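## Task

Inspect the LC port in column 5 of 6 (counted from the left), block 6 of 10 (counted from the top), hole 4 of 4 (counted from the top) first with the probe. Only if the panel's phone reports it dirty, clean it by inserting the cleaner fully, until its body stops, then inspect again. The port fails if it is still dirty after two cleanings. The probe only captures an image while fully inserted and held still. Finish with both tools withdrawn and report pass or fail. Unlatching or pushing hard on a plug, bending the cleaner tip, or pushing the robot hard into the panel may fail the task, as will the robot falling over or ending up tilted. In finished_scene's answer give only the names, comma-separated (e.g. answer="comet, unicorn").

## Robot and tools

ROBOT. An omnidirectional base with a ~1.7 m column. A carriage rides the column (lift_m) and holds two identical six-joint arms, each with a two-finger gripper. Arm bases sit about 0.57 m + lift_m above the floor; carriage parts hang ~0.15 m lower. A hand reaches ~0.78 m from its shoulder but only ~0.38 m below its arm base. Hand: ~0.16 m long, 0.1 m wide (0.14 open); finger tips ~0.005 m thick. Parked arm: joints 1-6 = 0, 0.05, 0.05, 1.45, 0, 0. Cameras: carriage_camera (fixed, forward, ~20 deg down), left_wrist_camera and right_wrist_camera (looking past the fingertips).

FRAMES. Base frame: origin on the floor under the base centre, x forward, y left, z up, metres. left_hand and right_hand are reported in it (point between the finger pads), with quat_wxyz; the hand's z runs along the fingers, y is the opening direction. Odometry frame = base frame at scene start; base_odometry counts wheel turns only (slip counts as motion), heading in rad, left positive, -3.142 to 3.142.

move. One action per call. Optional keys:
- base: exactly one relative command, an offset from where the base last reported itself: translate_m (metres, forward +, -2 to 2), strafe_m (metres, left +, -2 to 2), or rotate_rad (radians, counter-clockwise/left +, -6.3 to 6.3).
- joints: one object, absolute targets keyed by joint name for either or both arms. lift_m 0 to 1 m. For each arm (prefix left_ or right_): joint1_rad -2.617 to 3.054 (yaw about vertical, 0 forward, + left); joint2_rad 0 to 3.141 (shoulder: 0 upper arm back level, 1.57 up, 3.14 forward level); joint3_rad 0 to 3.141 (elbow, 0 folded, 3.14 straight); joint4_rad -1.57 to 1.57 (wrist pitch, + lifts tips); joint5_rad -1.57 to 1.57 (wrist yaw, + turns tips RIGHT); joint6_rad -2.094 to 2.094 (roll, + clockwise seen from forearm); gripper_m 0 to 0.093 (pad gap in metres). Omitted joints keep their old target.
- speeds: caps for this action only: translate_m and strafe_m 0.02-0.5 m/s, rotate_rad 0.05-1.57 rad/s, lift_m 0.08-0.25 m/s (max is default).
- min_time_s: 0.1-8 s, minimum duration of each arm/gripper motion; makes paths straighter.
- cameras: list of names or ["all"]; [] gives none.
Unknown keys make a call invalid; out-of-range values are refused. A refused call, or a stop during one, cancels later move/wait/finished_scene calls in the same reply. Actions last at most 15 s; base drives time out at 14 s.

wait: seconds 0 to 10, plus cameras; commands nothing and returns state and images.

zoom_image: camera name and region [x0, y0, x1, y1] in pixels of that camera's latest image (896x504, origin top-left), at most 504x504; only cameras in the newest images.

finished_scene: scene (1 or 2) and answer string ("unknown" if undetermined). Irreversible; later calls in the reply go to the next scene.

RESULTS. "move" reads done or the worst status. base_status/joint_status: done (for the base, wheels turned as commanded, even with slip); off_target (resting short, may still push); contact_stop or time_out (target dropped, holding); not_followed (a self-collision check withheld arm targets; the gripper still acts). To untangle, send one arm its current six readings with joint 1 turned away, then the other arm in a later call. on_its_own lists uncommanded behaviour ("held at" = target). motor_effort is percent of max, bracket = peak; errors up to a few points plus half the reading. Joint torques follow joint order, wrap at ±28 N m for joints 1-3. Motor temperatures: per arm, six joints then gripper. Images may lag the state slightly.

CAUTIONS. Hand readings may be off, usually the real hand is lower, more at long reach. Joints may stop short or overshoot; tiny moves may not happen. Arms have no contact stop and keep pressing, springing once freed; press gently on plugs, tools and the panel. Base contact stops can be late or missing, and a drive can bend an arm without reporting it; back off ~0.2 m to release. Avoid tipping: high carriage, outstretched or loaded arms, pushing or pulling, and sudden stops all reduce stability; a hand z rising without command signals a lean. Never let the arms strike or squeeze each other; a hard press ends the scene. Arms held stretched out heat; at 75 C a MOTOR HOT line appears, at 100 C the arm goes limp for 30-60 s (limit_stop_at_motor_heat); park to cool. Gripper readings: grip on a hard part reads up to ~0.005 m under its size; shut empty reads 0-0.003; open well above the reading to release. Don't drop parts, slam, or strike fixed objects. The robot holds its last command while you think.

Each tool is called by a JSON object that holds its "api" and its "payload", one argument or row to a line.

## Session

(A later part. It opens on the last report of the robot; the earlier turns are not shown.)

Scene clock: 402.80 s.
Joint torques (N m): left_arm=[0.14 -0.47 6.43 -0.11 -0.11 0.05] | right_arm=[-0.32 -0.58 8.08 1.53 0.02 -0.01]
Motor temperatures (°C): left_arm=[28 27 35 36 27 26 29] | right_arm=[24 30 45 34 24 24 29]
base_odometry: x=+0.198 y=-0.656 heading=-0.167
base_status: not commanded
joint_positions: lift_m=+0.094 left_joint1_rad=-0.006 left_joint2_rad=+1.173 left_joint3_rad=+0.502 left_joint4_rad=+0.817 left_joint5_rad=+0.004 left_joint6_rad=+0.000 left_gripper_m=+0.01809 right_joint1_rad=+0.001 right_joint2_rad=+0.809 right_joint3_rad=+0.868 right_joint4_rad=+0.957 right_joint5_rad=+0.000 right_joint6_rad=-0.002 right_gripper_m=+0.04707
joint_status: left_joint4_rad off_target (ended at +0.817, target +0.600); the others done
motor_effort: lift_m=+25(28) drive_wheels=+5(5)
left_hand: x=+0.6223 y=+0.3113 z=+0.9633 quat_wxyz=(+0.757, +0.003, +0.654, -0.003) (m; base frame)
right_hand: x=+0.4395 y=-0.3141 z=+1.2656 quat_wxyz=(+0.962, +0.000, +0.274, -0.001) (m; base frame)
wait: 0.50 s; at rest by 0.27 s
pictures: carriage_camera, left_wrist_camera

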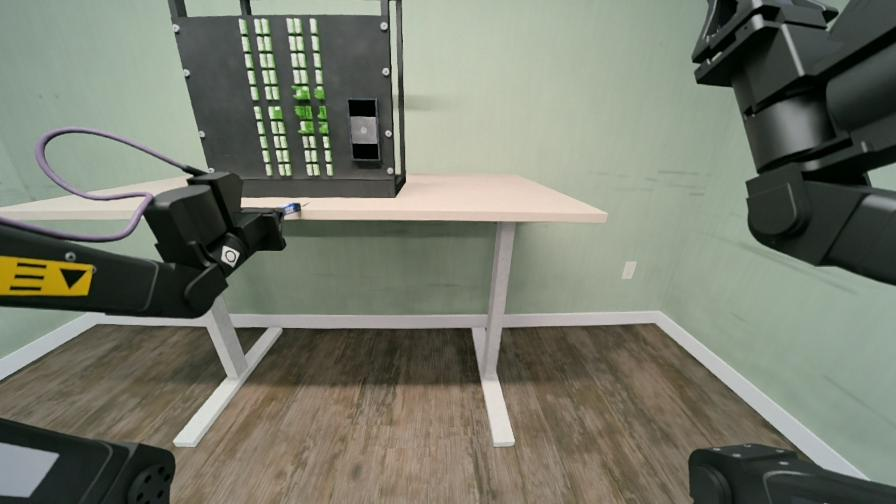

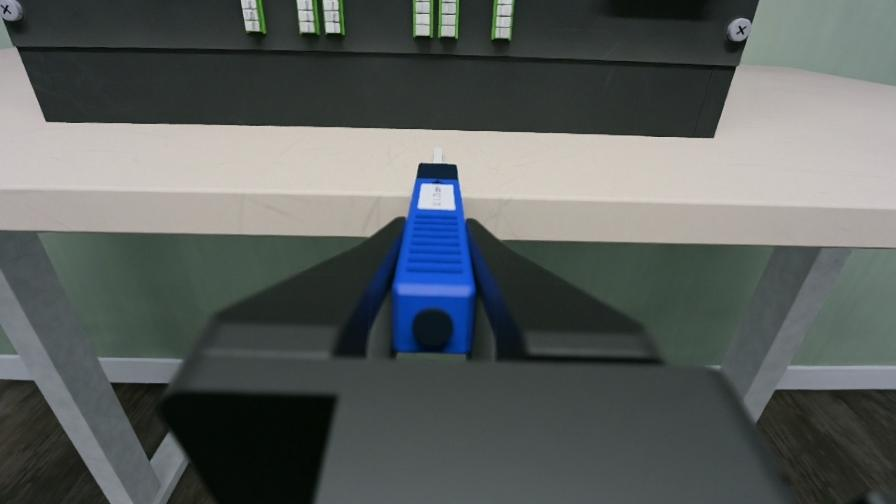

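{"api": "move", "payload": {
  "joints": {"left_gripper_m":0.0182},
  "min_time_s": 0.4,
  "cameras": []
}}

{"api": "move", "payload": {
  "joints": {"left_joint4_rad":0.60,"lift_m":0.104},
  "speeds": {"lift_m":0.08},
  "min_time_s": 0.8,
  "cameras": []
}}

{"api": "wait", "payload": {
  "seconds": 0.5,
  "cameras": ["left_wrist_camera","carriage_camera"]
}}

{"api": "zoom_image", "payload": {
  "camera": "carriage_camera",
  "region": [240, 150, 340, 230]
}}

Scene clock: 403.30 s.
Joint torques (N m): left_arm=[0.2 -0.36 6.41 -0.07 -0.14 0] | right_arm=[-0.34 -0.55 8.06 1.54 0.02 0]
Motor temperatures (°C): left_arm=[28 27 35 36 27 26 29] | right_arm=[24 30 45 34 24 24 29]
move: done
base_odometry: x=+0.198 y=-0.656 heading=-0.167
base_status: not commanded
joint_positions: lift_m=+0.094 left_joint1_rad=-0.006 left_joint2_rad=+1.172 left_joint3_rad=+0.502 left_joint4_rad=+0.813 left_joint5_rad=+0.004 left_joint6_rad=+0.000 left_gripper_m=+0.01839 right_joint1_rad=+0.001 right_joint2_rad=+0.809 right_joint3_rad=+0.868 right_joint4_rad=+0.957 right_joint5_rad=+0.000 right_joint6_rad=-0.002 right_gripper_m=+0.04707
joint_status: all done
motor_effort: lift_m=+25(25) drive_wheels=+5(5)
left_hand: x=+0.6223 y=+0.3114 z=+0.9627 quat_wxyz=(+0.756, +0.003, +0.655, -0.003) (m; base frame)
right_hand: x=+0.4395 y=-0.3141 z=+1.2656 quat_wxyz=(+0.962, +0.000, +0.274, -0.001) (m; base frame)
pictures: none
No camera images: "cameras" was empty.

Scene clock: 404.40 s.
Joint torques (N m): left_arm=[-0.01 -0.25 6.41 0.34 -0.11 -0.02] | right_arm=[-0.34 -0.57 8.06 1.51 0.02 -0.01]
Motor temperatures (°C): left_arm=[28 26 35 36 27 26 29] | right_arm=[24 30 46 34 24 24 29]
move: off_target
base_odometry: x=+0.198 y=-0.656 heading=-0.167
base_status: not commanded
joint_positions: lift_m=+0.104 left_joint1_rad=-0.006 left_joint2_rad=+1.169 left_joint3_rad=+0.502 left_joint4_rad=+0.780 left_joint5_rad=+0.004 left_joint6_rad=+0.000 left_gripper_m=+0.01835 right_joint1_rad=+0.001 right_joint2_rad=+0.809 right_joint3_rad=+0.869 right_joint4_rad=+0.958 right_joint5_rad=+0.000 right_joint6_rad=-0.002 right_gripper_m=+0.04707
joint_status: left_joint4_rad off_target (ended at +0.780, target +0.600); the others done
motor_effort: lift_m=+24(29) drive_wheels=+5(5)
left_hand: x=+0.6229 y=+0.3114 z=+0.9656 quat_wxyz=(+0.746, +0.003, +0.666, -0.003) (m; base frame)
right_hand: x=+0.4389 y=-0.3141 z=+1.2761 quat_wxyz=(+0.962, +0.000, +0.273, -0.001) (m; base frame)
pictures: none
No camera images: "cameras" was empty.

Scene clock: 404.90 s.
Joint torques (N m): left_arm=[0.17 -0.44 6.34 0.38 -0.09 0.01] | right_arm=[-0.27 -0.57 8.06 1.5 0.02 -0.01]
Motor temperatures (°C): left_arm=[28 26 35 36 27 26 29] | right_arm=[24 30 46 33 24 24 29]
base_odometry: x=+0.198 y=-0.656 heading=-0.167
base_status: not commanded
joint_positions: lift_m=+0.104 left_joint1_rad=-0.006 left_joint2_rad=+1.169 left_joint3_rad=+0.502 left_joint4_rad=+0.780 left_joint5_rad=+0.004 left_joint6_rad=+0.000 left_gripper_m=+0.01820 right_joint1_rad=+0.001 right_joint2_rad=+0.809 right_joint3_rad=+0.869 right_joint4_rad=+0.958 right_joint5_rad=+0.000 right_joint6_rad=-0.002 right_gripper_m=+0.04707
joint_status: left_joint4_rad off_target (ended at +0.780, target +0.600); the others done
motor_effort: lift_m=+24(29) drive_wheels=+5(5)
left_hand: x=+0.6229 y=+0.3114 z=+0.9656 quat_wxyz=(+0.746, +0.003, +0.666, -0.003) (m; base frame)
right_hand: x=+0.4389 y=-0.3141 z=+1.2761 quat_wxyz=(+0.962, +0.000, +0.273, -0.001) (m; base frame)
wait: 0.50 s; at rest by 0.27 s
pictures: carriage_camera, left_wrist_camera

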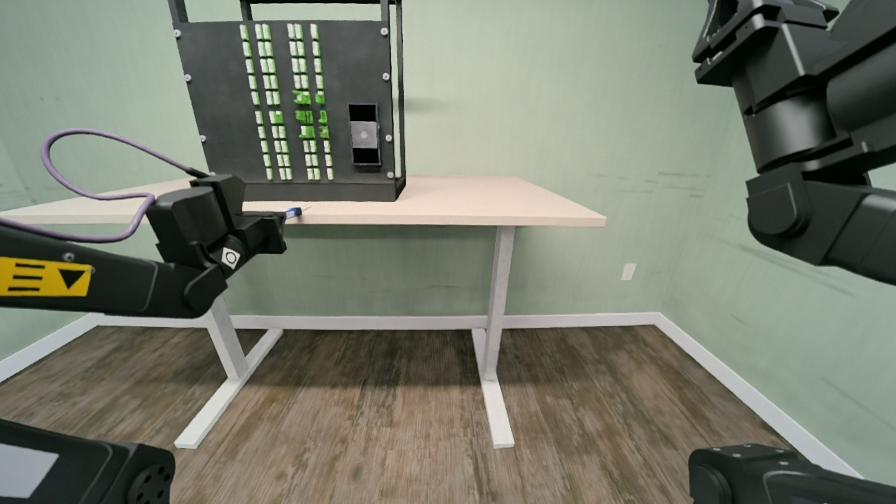

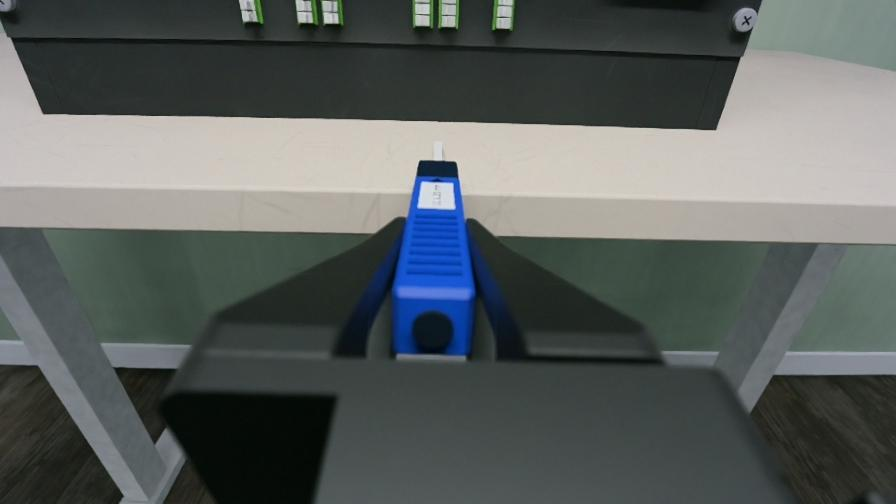

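Scaled by 5.040.

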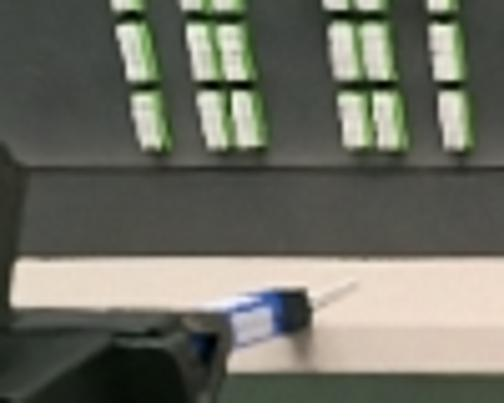

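{"api": "move", "payload": {
  "joints": {"left_joint4_rad":0.45,"lift_m":0.110},
  "speeds": {"lift_m":0.08},
  "min_time_s": 0.8,
  "cameras": []
}}

{"api": "wait", "payload": {
  "seconds": 0.5,
  "cameras": ["left_wrist_camera","carriage_camera"]
}}

{"api": "zoom_image", "payload": {
  "camera": "carriage_camera",
  "region": [240, 150, 340, 230]
}}

Scene clock: 406.30 s.
Joint torques (N m): left_arm=[0.03 -1.91 6.58 1.03 -0.15 0] | right_arm=[-0.31 -0.58 8.05 1.51 0.02 -0.01]
Motor temperatures (°C): left_arm=[28 26 35 35 27 26 29] | right_arm=[24 30 46 33 24 24 29]
move: off_target
base_odometry: x=+0.198 y=-0.656 heading=-0.167
base_status: not commanded
joint_positions: lift_m=+0.110 left_joint1_rad=-0.006 left_joint2_rad=+1.187 left_joint3_rad=+0.502 left_joint4_rad=+0.586 left_joint5_rad=+0.002 left_joint6_rad=+0.000 left_gripper_m=+0.01838 right_joint1_rad=+0.001 right_joint2_rad=+0.809 right_joint3_rad=+0.869 right_joint4_rad=+0.959 right_joint5_rad=+0.000 right_joint6_rad=-0.002 right_gripper_m=+0.04707
joint_status: left_joint4_rad off_target (ended at +0.586, target +0.450); the others done
motor_effort: lift_m=+24(29) drive_wheels=+4(5)
left_hand: x=+0.6257 y=+0.3117 z=+0.9168 quat_wxyz=(+0.671, +0.003, +0.742, -0.003) (m; base frame)
right_hand: x=+0.4388 y=-0.3141 z=+1.2822 quat_wxyz=(+0.962, +0.000, +0.273, -0.001) (m; base frame)
pictures: none
No camera images: "cameras" was empty.

Scene clock: 406.80 s.
Joint torques (N m): left_arm=[-0.12 -1.87 6.28 1.05 -0.09 0.07] | right_arm=[-0.31 -0.55 8.06 1.51 0.02 -0.01]
Motor temperatures (°C): left_arm=[28 26 35 35 27 26 29] | right_arm=[24 30 46 33 24 24 29]
base_odometry: x=+0.198 y=-0.656 heading=-0.167
base_status: not commanded
joint_positions: lift_m=+0.110 left_joint1_rad=-0.006 left_joint2_rad=+1.187 left_joint3_rad=+0.502 left_joint4_rad=+0.586 left_joint5_rad=+0.002 left_joint6_rad=+0.000 left_gripper_m=+0.01832 right_joint1_rad=+0.001 right_joint2_rad=+0.809 right_joint3_rad=+0.869 right_joint4_rad=+0.959 right_joint5_rad=+0.000 right_joint6_rad=-0.002 right_gripper_m=+0.04707
joint_status: left_joint4_rad off_target (ended at +0.586, target +0.450); the others done
motor_effort: lift_m=+24(29) drive_wheels=+5(5)
left_hand: x=+0.6257 y=+0.3117 z=+0.9168 quat_wxyz=(+0.671, +0.003, +0.742, -0.003) (m; base frame)
right_hand: x=+0.4388 y=-0.3141 z=+1.2822 quat_wxyz=(+0.962, +0.000, +0.273, -0.001) (m; base frame)
wait: 0.50 s; at rest by 0.27 s
pictures: carriage_camera, left_wrist_camera

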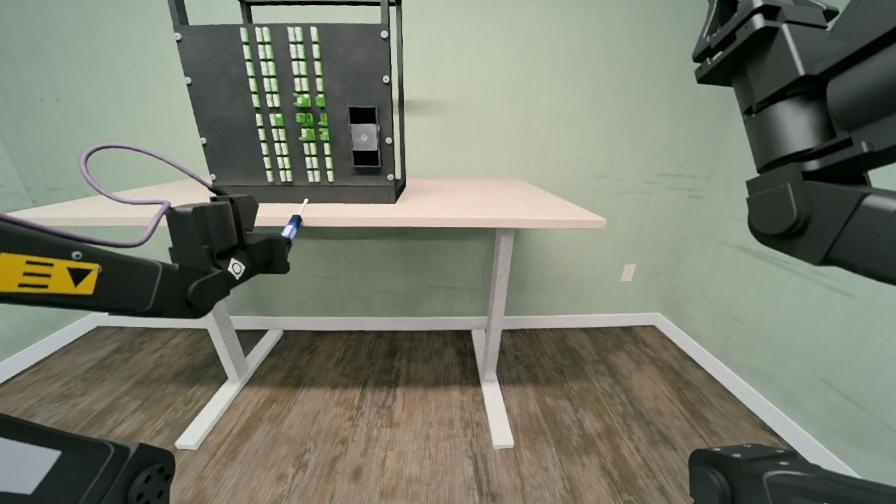

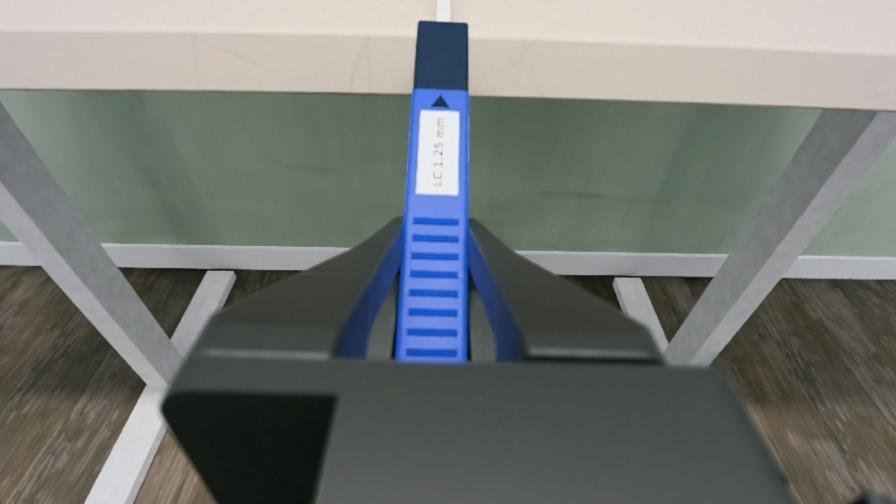

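Scaled by 5.040.

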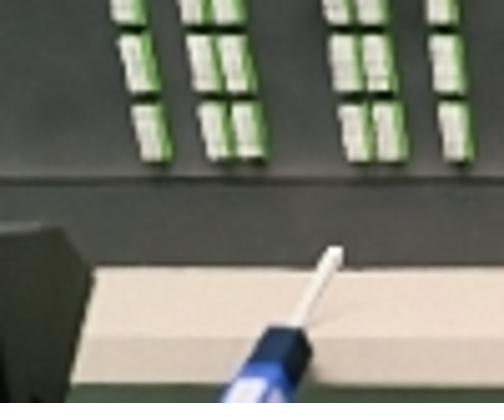

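{"api": "move", "payload": {
  "joints": {"left_gripper_m":0.0174,"lift_m":0.16},
  "min_time_s": 0.5,
  "cameras": []
}}

{"api": "wait", "payload": {
  "seconds": 0.5,
  "cameras": ["left_wrist_camera","carriage_camera"]
}}

{"api": "zoom_image", "payload": {
  "camera": "carriage_camera",
  "region": [240, 130, 340, 270]
}}

Scene clock: 408.03 s.
Joint torques (N m): left_arm=[-0.1 -3.43 6.27 2.5 -0.16 0] | right_arm=[-0.28 -0.58 8.05 1.49 0.02 -0.01]
Motor temperatures (°C): left_arm=[28 26 35 36 27 26 29] | right_arm=[24 30 46 33 24 24 29]
move: done
base_odometry: x=+0.198 y=-0.656 heading=-0.167
base_status: not commanded
joint_positions: lift_m=+0.160 left_joint1_rad=-0.006 left_joint2_rad=+1.202 left_joint3_rad=+0.502 left_joint4_rad=+0.463 left_joint5_rad=+0.002 left_joint6_rad=+0.000 left_gripper_m=+0.01777 right_joint1_rad=+0.001 right_joint2_rad=+0.809 right_joint3_rad=+0.869 right_joint4_rad=+0.959 right_joint5_rad=+0.000 right_joint6_rad=-0.002 right_gripper_m=+0.04707
joint_status: all done
on_its_own: left_joint4_rad moved -0.123 to your old target +0.450
motor_effort: lift_m=+24(29) drive_wheels=+4(5)
left_hand: x=+0.6219 y=+0.3117 z=+0.9312 quat_wxyz=(+0.618, +0.003, +0.786, -0.003) (m; base frame)
right_hand: x=+0.4387 y=-0.3141 z=+1.3322 quat_wxyz=(+0.962, +0.000, +0.272, -0.001) (m; base frame)
pictures: none
No camera images: "cameras" was empty.

Scene clock: 408.53 s.
Joint torques (N m): left_arm=[-0.03 -3.21 6.41 2.5 -0.09 0.01] | right_arm=[-0.31 -0.55 8.06 1.5 0.02 -0.01]
Motor temperatures (°C): left_arm=[28 26 35 36 27 26 29] | right_arm=[24 30 46 33 24 24 29]
base_odometry: x=+0.198 y=-0.656 heading=-0.167
base_status: not commanded
joint_positions: lift_m=+0.160 left_joint1_rad=-0.006 left_joint2_rad=+1.202 left_joint3_rad=+0.502 left_joint4_rad=+0.463 left_joint5_rad=+0.002 left_joint6_rad=+0.000 left_gripper_m=+0.01777 right_joint1_rad=+0.001 right_joint2_rad=+0.809 right_joint3_rad=+0.869 right_joint4_rad=+0.959 right_joint5_rad=+0.000 right_joint6_rad=-0.002 right_gripper_m=+0.04707
joint_status: all done
motor_effort: lift_m=+25(29) drive_wheels=+4(5)
left_hand: x=+0.6219 y=+0.3117 z=+0.9312 quat_wxyz=(+0.618, +0.003, +0.786, -0.003) (m; base frame)
right_hand: x=+0.4387 y=-0.3141 z=+1.3322 quat_wxyz=(+0.962, +0.000, +0.272, -0.001) (m; base frame)
wait: 0.50 s; at rest by 0.27 s
pictures: carriage_camera, left_wrist_camera

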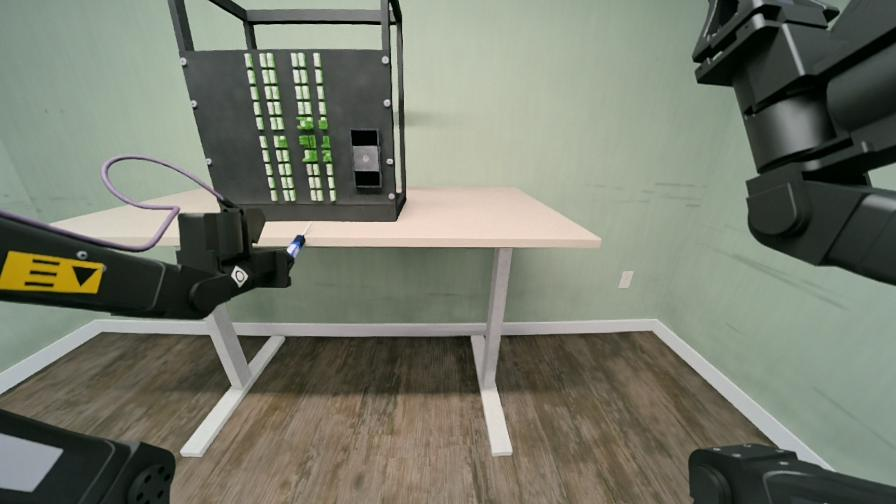

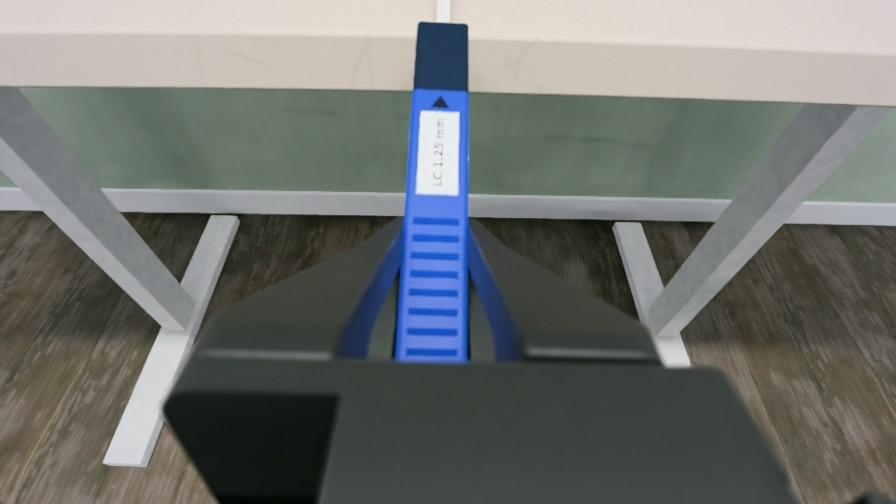

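Scaled by 3.600.

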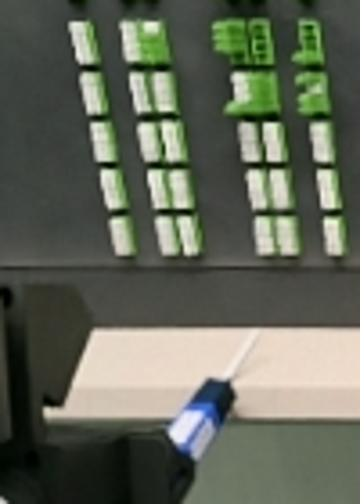

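{"api": "move", "payload": {
  "base": {"translate_m":-0.10},
  "speeds": {"translate_m":0.15},
  "cameras": []
}}

{"api": "move", "payload": {
  "joints": {"left_joint4_rad":0.06,"lift_m":0.236},
  "min_time_s": 1.5,
  "cameras": []
}}

{"api": "wait", "payload": {
  "seconds": 0.5,
  "cameras": ["left_wrist_camera","carriage_camera"]
}}

{"api": "zoom_image", "payload": {
  "camera": "carriage_camera",
  "region": [240, 180, 360, 320]
}}

Scene clock: 410.60 s.
Joint torques (N m): left_arm=[0.03 -3.38 6.32 2.63 -0.12 0.01] | right_arm=[-0.29 -0.59 8.05 1.53 0.01 -0.01]
Motor temperatures (°C): left_arm=[28 26 34 36 27 26 29] | right_arm=[24 30 46 33 24 24 29]
move: done
base_odometry: x=+0.099 y=-0.639 heading=-0.166
base_status: done
joint_positions: lift_m=+0.160 left_joint1_rad=-0.006 left_joint2_rad=+1.202 left_joint3_rad=+0.502 left_joint4_rad=+0.454 left_joint5_rad=+0.002 left_joint6_rad=+0.000 left_gripper_m=+0.01777 right_joint1_rad=+0.001 right_joint2_rad=+0.809 right_joint3_rad=+0.869 right_joint4_rad=+0.958 right_joint5_rad=+0.000 right_joint6_rad=-0.002 right_gripper_m=+0.04707
joint_status: not commanded
motor_effort: lift_m=+25(25) drive_wheels=-1(11)
left_hand: x=+0.6214 y=+0.3117 z=+0.9290 quat_wxyz=(+0.615, +0.003, +0.789, -0.003) (m; base frame)
right_hand: x=+0.4389 y=-0.3141 z=+1.3321 quat_wxyz=(+0.962, +0.000, +0.273, -0.001) (m; base frame)
pictures: none
No camera images: "cameras" was empty.

Scene clock: 412.43 s.
Joint torques (N m): left_arm=[-0.05 -3.52 6.19 2.29 -0.11 0.04] | right_arm=[-0.31 -0.55 8.05 1.5 0.01 0]
Motor temperatures (°C): left_arm=[28 27 34 37 27 26 29] | right_arm=[24 30 46 33 24 24 29]
move: done
base_odometry: x=+0.099 y=-0.639 heading=-0.166
base_status: not commanded
joint_positions: lift_m=+0.236 left_joint1_rad=-0.006 left_joint2_rad=+1.207 left_joint3_rad=+0.502 left_joint4_rad=+0.068 left_joint5_rad=+0.002 left_joint6_rad=+0.000 left_gripper_m=+0.01776 right_joint1_rad=+0.001 right_joint2_rad=+0.809 right_joint3_rad=+0.869 right_joint4_rad=+0.959 right_joint5_rad=+0.000 right_joint6_rad=-0.002 right_gripper_m=+0.04707
joint_status: all done
motor_effort: lift_m=+24(30) drive_wheels=+1(1)
left_hand: x=+0.5809 y=+0.3119 z=+0.9172 quat_wxyz=(+0.450, +0.003, +0.893, -0.002) (m; base frame)
right_hand: x=+0.4387 y=-0.3141 z=+1.4083 quat_wxyz=(+0.962, +0.000, +0.272, -0.001) (m; base frame)
pictures: none
No camera images: "cameras" was empty.

Scene clock: 412.93 s.
Joint torques (N m): left_arm=[-0.16 -3.38 6.02 2.29 -0.1 0] | right_arm=[-0.28 -0.57 8.06 1.5 0.01 0]
Motor temperatures (°C): left_arm=[28 27 34 37 27 26 29] | right_arm=[24 30 46 33 24 24 29]
base_odometry: x=+0.099 y=-0.639 heading=-0.166
base_status: not commanded
joint_positions: lift_m=+0.236 left_joint1_rad=-0.006 left_joint2_rad=+1.207 left_joint3_rad=+0.502 left_joint4_rad=+0.067 left_joint5_rad=+0.002 left_joint6_rad=+0.000 left_gripper_m=+0.01776 right_joint1_rad=+0.001 right_joint2_rad=+0.809 right_joint3_rad=+0.869 right_joint4_rad=+0.959 right_joint5_rad=+0.000 right_joint6_rad=-0.002 right_gripper_m=+0.04707
joint_status: all done
motor_effort: lift_m=+24(30) drive_wheels=+1(1)
left_hand: x=+0.5807 y=+0.3119 z=+0.9171 quat_wxyz=(+0.449, +0.003, +0.893, -0.002) (m; base frame)
right_hand: x=+0.4387 y=-0.3141 z=+1.4083 quat_wxyz=(+0.962, +0.000, +0.272, -0.001) (m; base frame)
wait: 0.50 s; at rest by 0.27 s
pictures: carriage_camera, left_wrist_camera

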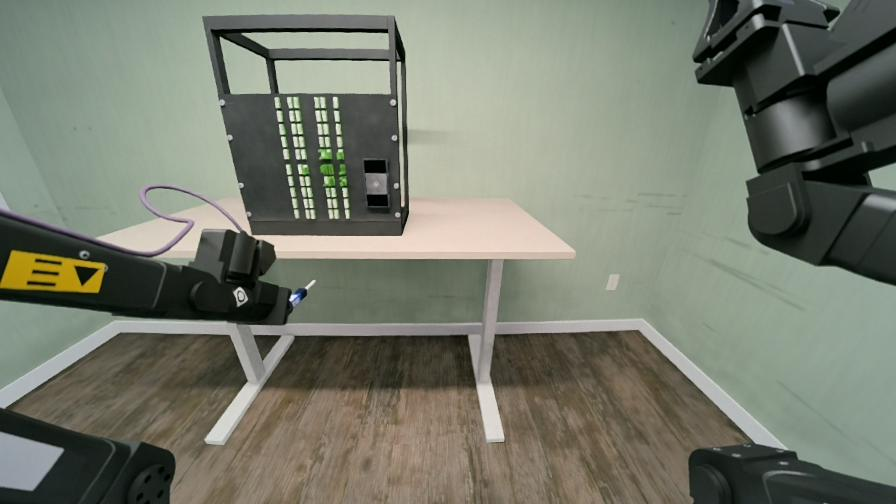

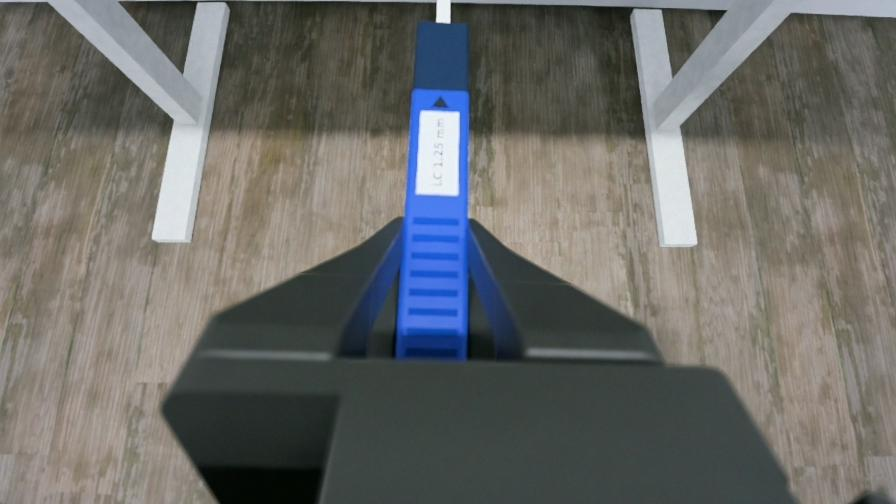

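Scaled by 3.600.

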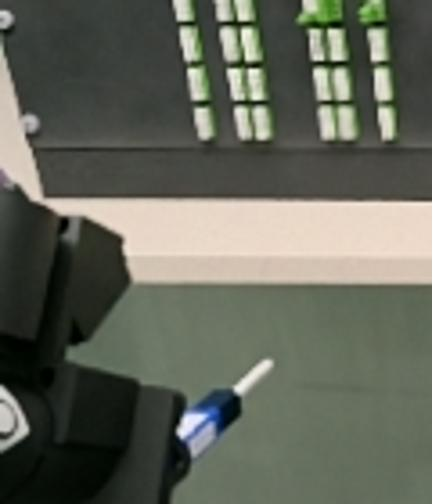

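{"api": "move", "payload": {
  "base": {"translate_m":0.10},
  "joints": {"lift_m":0.222},
  "speeds": {"translate_m":0.08},
  "cameras": []
}}

{"api": "wait", "payload": {
  "seconds": 0.5,
  "cameras": ["left_wrist_camera","carriage_camera"]
}}

{"api": "zoom_image", "payload": {
  "camera": "carriage_camera",
  "region": [240, 180, 360, 320]
}}

Scene clock: 418.70 s.
Joint torques (N m): left_arm=[-0.1 -3.51 6.43 2.45 -0.09 -0.02] | right_arm=[-0.29 -0.39 7.91 1.53 0.02 -0.01]
Motor temperatures (°C): left_arm=[28 27 34 37 27 26 29] | right_arm=[24 30 46 33 24 24 29]
move: done
base_odometry: x=+0.197 y=-0.656 heading=-0.166
base_status: done
joint_positions: lift_m=+0.222 left_joint1_rad=-0.006 left_joint2_rad=+1.207 left_joint3_rad=+0.499 left_joint4_rad=+0.055 left_joint5_rad=+0.002 left_joint6_rad=+0.000 left_gripper_m=+0.01776 right_joint1_rad=+0.001 right_joint2_rad=+0.806 right_joint3_rad=+0.869 right_joint4_rad=+0.958 right_joint5_rad=+0.000 right_joint6_rad=-0.002 right_gripper_m=+0.04707
joint_status: all done
motor_effort: lift_m=+22(23) drive_wheels=+1(10)
left_hand: x=+0.5783 y=+0.3119 z=+0.9000 quat_wxyz=(+0.443, +0.003, +0.897, -0.002) (m; base frame)
right_hand: x=+0.4376 y=-0.3141 z=+1.3949 quat_wxyz=(+0.962, +0.000, +0.272, -0.001) (m; base frame)
pictures: none
No camera images: "cameras" was empty.

Scene clock: 419.20 s.
Joint torques (N m): left_arm=[-0.06 -3.6 6.42 2.46 -0.08 0.06] | right_arm=[-0.31 -0.29 8.03 1.51 0.02 -0.01]
Motor temperatures (°C): left_arm=[28 27 34 37 27 26 29] | right_arm=[24 30 46 33 24 24 29]
base_odometry: x=+0.197 y=-0.656 heading=-0.166
base_status: done
joint_positions: lift_m=+0.222 left_joint1_rad=-0.006 left_joint2_rad=+1.207 left_joint3_rad=+0.499 left_joint4_rad=+0.055 left_joint5_rad=+0.002 left_joint6_rad=+0.000 left_gripper_m=+0.01776 right_joint1_rad=+0.001 right_joint2_rad=+0.806 right_joint3_rad=+0.869 right_joint4_rad=+0.958 right_joint5_rad=+0.000 right_joint6_rad=-0.002 right_gripper_m=+0.04707
joint_status: all done
motor_effort: lift_m=+22(23) drive_wheels=+2(10)
left_hand: x=+0.5783 y=+0.3119 z=+0.9000 quat_wxyz=(+0.443, +0.003, +0.897, -0.002) (m; base frame)
right_hand: x=+0.4376 y=-0.3141 z=+1.3949 quat_wxyz=(+0.962, +0.000, +0.272, -0.001) (m; base frame)
wait: 0.50 s; at rest by 0.27 s
pictures: carriage_camera, left_wrist_camera

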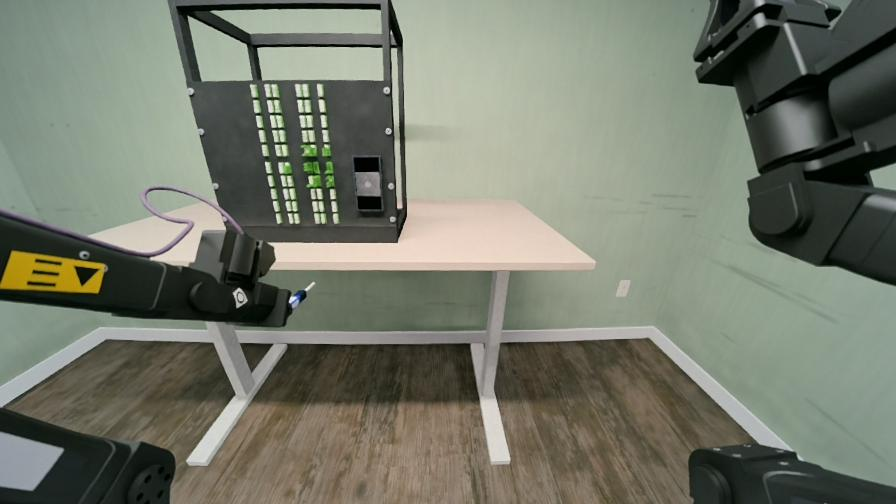

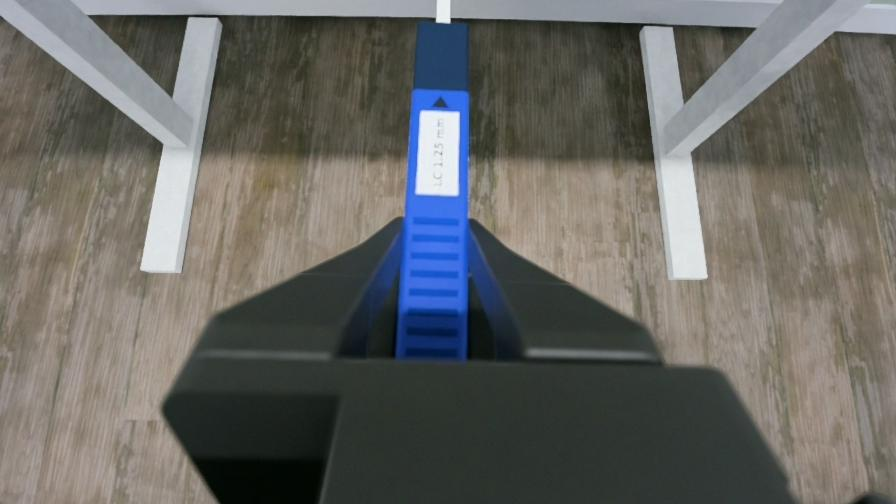

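Scaled by 3.600.

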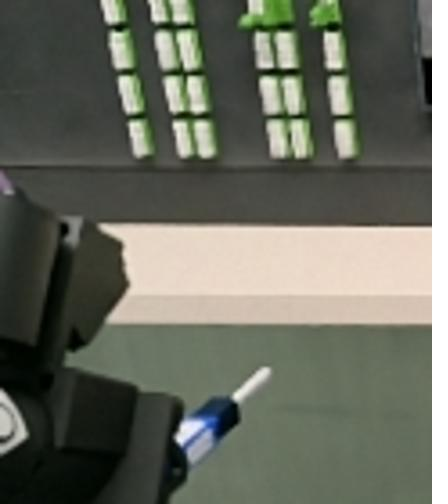

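{"api": "move", "payload": {
  "base": {"translate_m":0.025},
  "speeds": {"translate_m":0.04},
  "cameras": []
}}

{"api": "wait", "payload": {
  "seconds": 0.5,
  "cameras": ["left_wrist_camera","carriage_camera"]
}}

{"api": "zoom_image", "payload": {
  "camera": "carriage_camera",
  "region": [240, 200, 340, 320]
}}

Scene clock: 420.50 s.
Joint torques (N m): left_arm=[-0.02 -3.51 6.32 2.44 -0.14 -0.02] | right_arm=[-0.28 -0.28 7.99 1.56 0.01 0]
Motor temperatures (°C): left_arm=[28 27 34 37 27 26 29] | right_arm=[24 30 46 33 24 24 29]
move: done
base_odometry: x=+0.222 y=-0.660 heading=-0.166
base_status: done
joint_positions: lift_m=+0.222 left_joint1_rad=-0.006 left_joint2_rad=+1.207 left_joint3_rad=+0.499 left_joint4_rad=+0.055 left_joint5_rad=+0.002 left_joint6_rad=+0.000 left_gripper_m=+0.01776 right_joint1_rad=+0.001 right_joint2_rad=+0.807 right_joint3_rad=+0.869 right_joint4_rad=+0.956 right_joint5_rad=+0.000 right_joint6_rad=-0.002 right_gripper_m=+0.04707
joint_status: not commanded
motor_effort: lift_m=+22(23) drive_wheels=-5(8)
left_hand: x=+0.5783 y=+0.3119 z=+0.8999 quat_wxyz=(+0.443, +0.003, +0.897, -0.002) (m; base frame)
right_hand: x=+0.4383 y=-0.3141 z=+1.3945 quat_wxyz=(+0.962, +0.000, +0.273, -0.001) (m; base frame)
pictures: none
No camera images: "cameras" was empty.

Scene clock: 421.00 s.
Joint torques (N m): left_arm=[0.02 -3.51 6.38 2.4 -0.11 0.03] | right_arm=[-0.27 -0.29 8.05 1.54 0.01 -0.01]
Motor temperatures (°C): left_arm=[28 27 34 37 27 26 29] | right_arm=[24 30 47 33 24 24 29]
base_odometry: x=+0.222 y=-0.660 heading=-0.166
base_status: done
joint_positions: lift_m=+0.222 left_joint1_rad=-0.006 left_joint2_rad=+1.207 left_joint3_rad=+0.499 left_joint4_rad=+0.055 left_joint5_rad=+0.002 left_joint6_rad=+0.000 left_gripper_m=+0.01776 right_joint1_rad=+0.001 right_joint2_rad=+0.807 right_joint3_rad=+0.869 right_joint4_rad=+0.956 right_joint5_rad=+0.000 right_joint6_rad=-0.002 right_gripper_m=+0.04707
joint_status: not commanded
motor_effort: lift_m=+22(23) drive_wheels=-5(8)
left_hand: x=+0.5783 y=+0.3119 z=+0.8999 quat_wxyz=(+0.443, +0.003, +0.897, -0.002) (m; base frame)
right_hand: x=+0.4383 y=-0.3141 z=+1.3945 quat_wxyz=(+0.962, +0.000, +0.273, -0.001) (m; base frame)
wait: 0.50 s; at rest by 0.27 s
pictures: carriage_camera, left_wrist_camera

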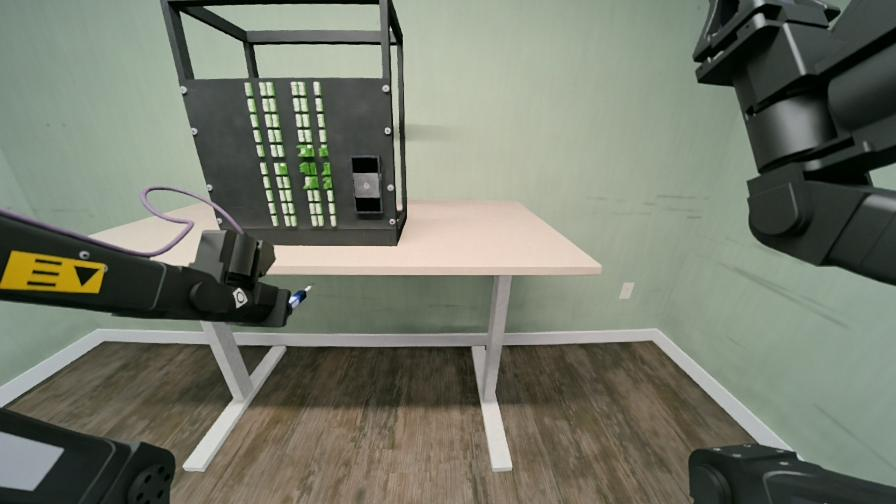

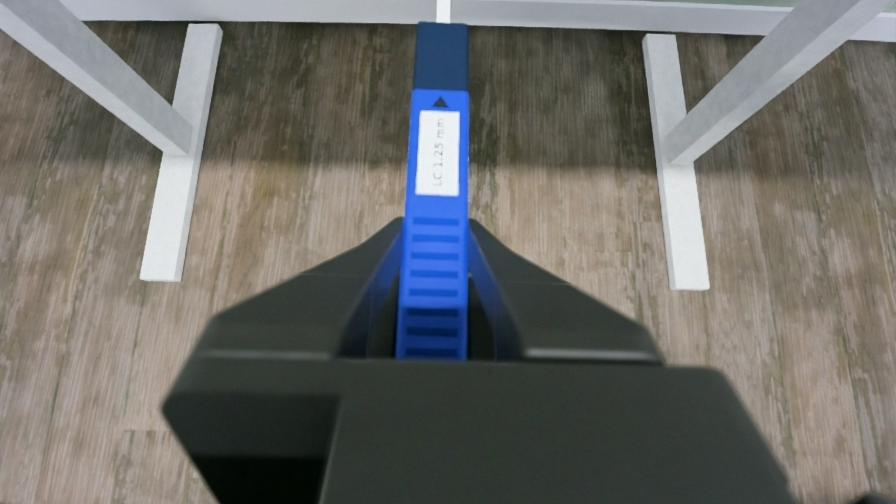

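Scaled by 4.200.

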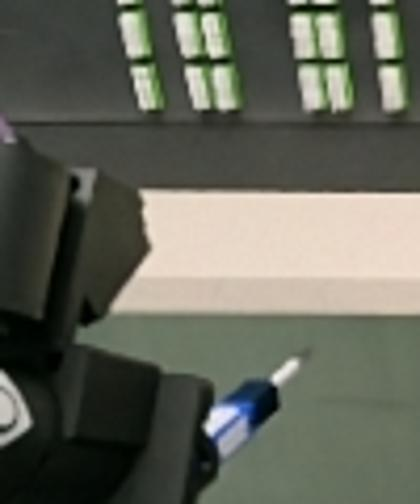

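{"api": "move", "payload": {
  "base": {"translate_m":0.035},
  "speeds": {"translate_m":0.04},
  "cameras": []
}}

{"api": "wait", "payload": {
  "seconds": 0.5,
  "cameras": ["left_wrist_camera","carriage_camera"]
}}

{"api": "zoom_image", "payload": {
  "camera": "carriage_camera",
  "region": [240, 200, 340, 320]
}}

Scene clock: 422.60 s.
Joint torques (N m): left_arm=[0.08 -3.64 6.34 2.45 -0.1 0.05] | right_arm=[-0.28 -0.4 7.92 1.55 0.01 0]
Motor temperatures (°C): left_arm=[28 27 34 38 27 26 29] | right_arm=[24 30 47 33 24 24 29]
move: done
base_odometry: x=+0.256 y=-0.665 heading=-0.165
base_status: done
joint_positions: lift_m=+0.222 left_joint1_rad=-0.006 left_joint2_rad=+1.207 left_joint3_rad=+0.499 left_joint4_rad=+0.055 left_joint5_rad=+0.002 left_joint6_rad=+0.000 left_gripper_m=+0.01776 right_joint1_rad=+0.001 right_joint2_rad=+0.807 right_joint3_rad=+0.869 right_joint4_rad=+0.956 right_joint5_rad=+0.000 right_joint6_rad=-0.002 right_gripper_m=+0.04707
joint_status: not commanded
motor_effort: lift_m=+22(23) drive_wheels=-5(11)
left_hand: x=+0.5783 y=+0.3119 z=+0.8999 quat_wxyz=(+0.443, +0.003, +0.897, -0.002) (m; base frame)
right_hand: x=+0.4384 y=-0.3141 z=+1.3945 quat_wxyz=(+0.962, +0.000, +0.273, -0.001) (m; base frame)
pictures: none
No camera images: "cameras" was empty.

Scene clock: 423.10 s.
Joint torques (N m): left_arm=[0.08 -3.49 6.37 2.46 -0.11 0] | right_arm=[-0.31 -0.43 8.03 1.54 0.02 -0.01]
Motor temperatures (°C): left_arm=[28 27 34 38 27 26 29] | right_arm=[24 30 47 33 24 24 29]
base_odometry: x=+0.256 y=-0.665 heading=-0.165
base_status: done
joint_positions: lift_m=+0.222 left_joint1_rad=-0.006 left_joint2_rad=+1.207 left_joint3_rad=+0.499 left_joint4_rad=+0.055 left_joint5_rad=+0.002 left_joint6_rad=+0.000 left_gripper_m=+0.01776 right_joint1_rad=+0.001 right_joint2_rad=+0.807 right_joint3_rad=+0.869 right_joint4_rad=+0.956 right_joint5_rad=+0.000 right_joint6_rad=-0.002 right_gripper_m=+0.04707
joint_status: not commanded
motor_effort: lift_m=+22(23) drive_wheels=-5(11)
left_hand: x=+0.5783 y=+0.3119 z=+0.8999 quat_wxyz=(+0.443, +0.003, +0.897, -0.002) (m; base frame)
right_hand: x=+0.4384 y=-0.3141 z=+1.3945 quat_wxyz=(+0.962, +0.000, +0.273, -0.001) (m; base frame)
wait: 0.50 s; at rest by 0.27 s
pictures: carriage_camera, left_wrist_camera

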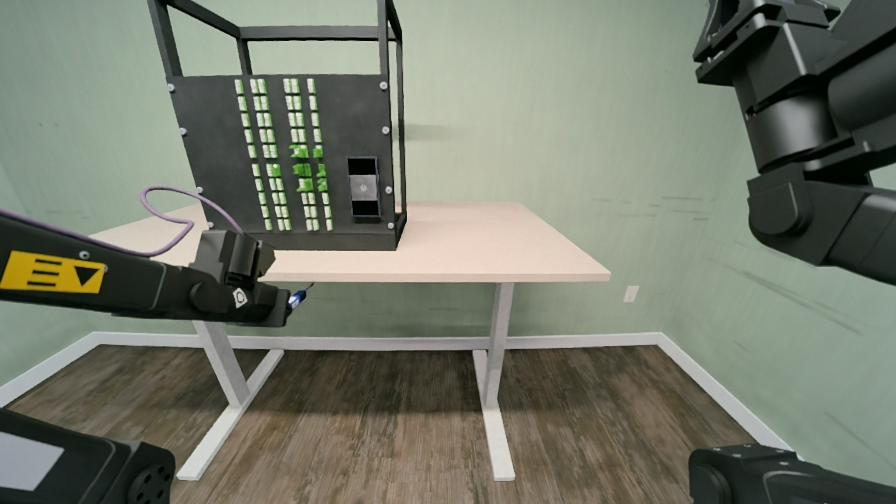

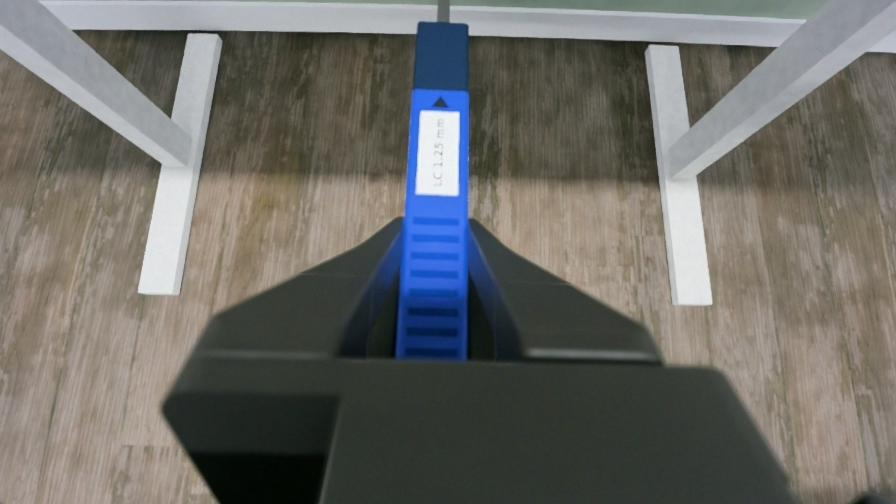

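Scaled by 4.200.

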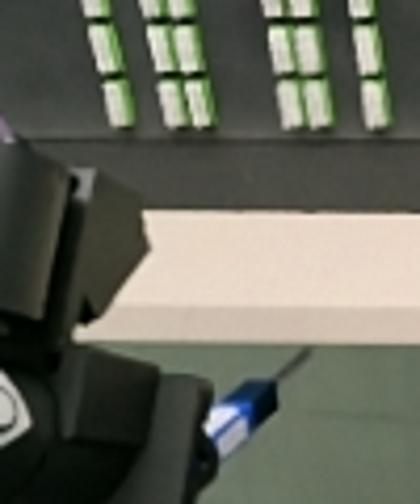

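{"api": "move", "payload": {
  "base": {"translate_m":0.026},
  "speeds": {"translate_m":0.03},
  "cameras": []
}}

{"api": "wait", "payload": {
  "seconds": 0.5,
  "cameras": ["left_wrist_camera","carriage_camera"]
}}

{"api": "zoom_image", "payload": {
  "camera": "carriage_camera",
  "region": [240, 200, 340, 320]
}}

Scene clock: 424.67 s.
Joint torques (N m): left_arm=[-0.01 -3.64 6.23 2.47 -0.1 0.02] | right_arm=[-0.27 -0.42 8.02 1.58 0.02 0]
Motor temperatures (°C): left_arm=[28 27 34 38 27 26 29] | right_arm=[24 30 47 33 24 24 29]
move: done
base_odometry: x=+0.282 y=-0.669 heading=-0.164
base_status: done
joint_positions: lift_m=+0.222 left_joint1_rad=-0.006 left_joint2_rad=+1.207 left_joint3_rad=+0.499 left_joint4_rad=+0.055 left_joint5_rad=+0.002 left_joint6_rad=+0.000 left_gripper_m=+0.01776 right_joint1_rad=+0.001 right_joint2_rad=+0.807 right_joint3_rad=+0.869 right_joint4_rad=+0.954 right_joint5_rad=+0.000 right_joint6_rad=-0.002 right_gripper_m=+0.04707
joint_status: not commanded
motor_effort: lift_m=+22(22) drive_wheels=-6(13)
left_hand: x=+0.5783 y=+0.3119 z=+0.8999 quat_wxyz=(+0.443, +0.003, +0.897, -0.002) (m; base frame)
right_hand: x=+0.4388 y=-0.3141 z=+1.3942 quat_wxyz=(+0.962, +0.000, +0.274, -0.001) (m; base frame)
pictures: none
No camera images: "cameras" was empty.

Scene clock: 425.17 s.
Joint torques (N m): left_arm=[-0.01 -3.6 6.54 2.44 -0.09 -0.02] | right_arm=[-0.29 -0.31 8.01 1.58 0.02 -0.01]
Motor temperatures (°C): left_arm=[28 27 34 38 27 26 29] | right_arm=[24 30 47 33 24 24 29]
base_odometry: x=+0.282 y=-0.669 heading=-0.164
base_status: done
joint_positions: lift_m=+0.222 left_joint1_rad=-0.006 left_joint2_rad=+1.207 left_joint3_rad=+0.499 left_joint4_rad=+0.055 left_joint5_rad=+0.002 left_joint6_rad=+0.000 left_gripper_m=+0.01776 right_joint1_rad=+0.001 right_joint2_rad=+0.807 right_joint3_rad=+0.869 right_joint4_rad=+0.954 right_joint5_rad=+0.000 right_joint6_rad=-0.002 right_gripper_m=+0.04707
joint_status: not commanded
motor_effort: lift_m=+22(22) drive_wheels=-5(13)
left_hand: x=+0.5783 y=+0.3119 z=+0.8999 quat_wxyz=(+0.443, +0.003, +0.897, -0.002) (m; base frame)
right_hand: x=+0.4388 y=-0.3141 z=+1.3942 quat_wxyz=(+0.962, +0.000, +0.274, -0.001) (m; base frame)
wait: 0.50 s; at rest by 0.27 s
pictures: carriage_camera, left_wrist_camera

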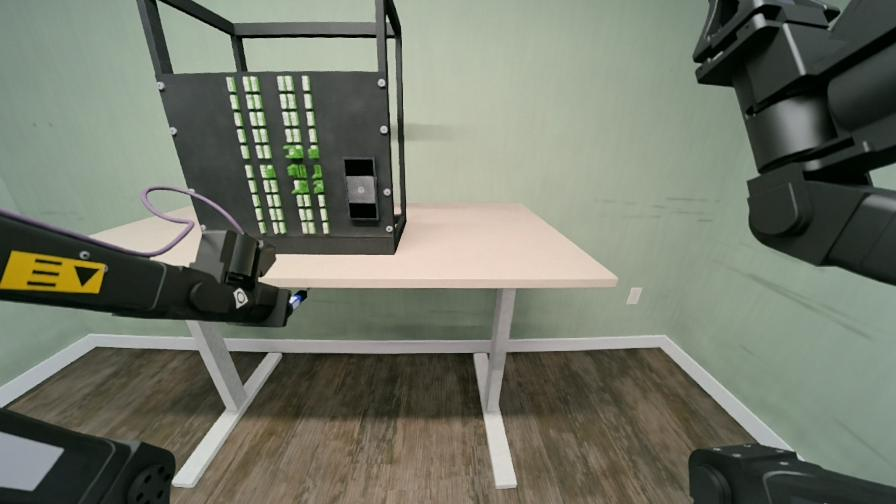

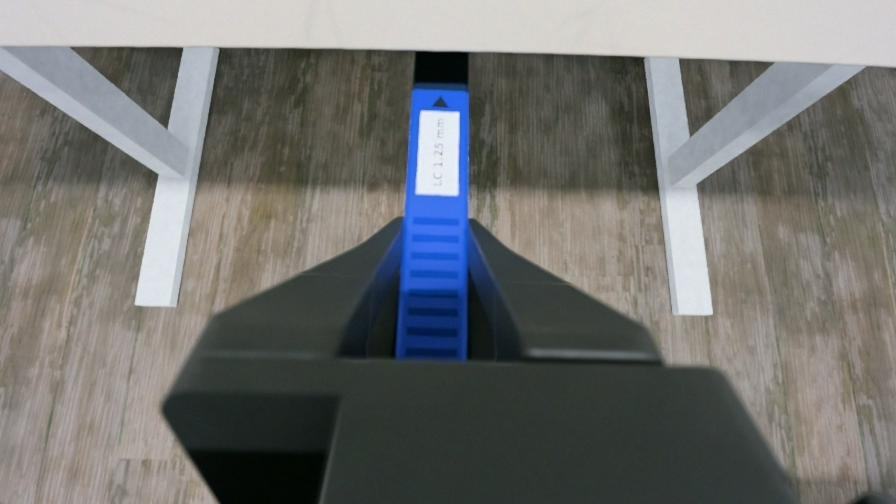

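Scaled by 4.200.

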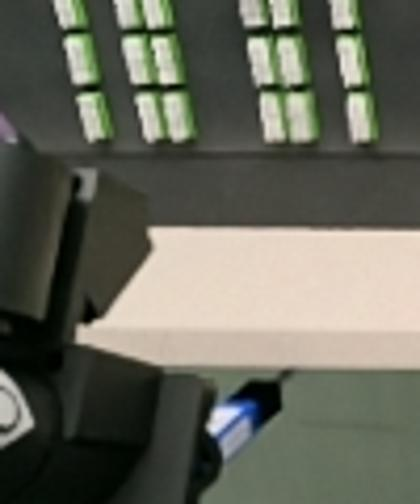

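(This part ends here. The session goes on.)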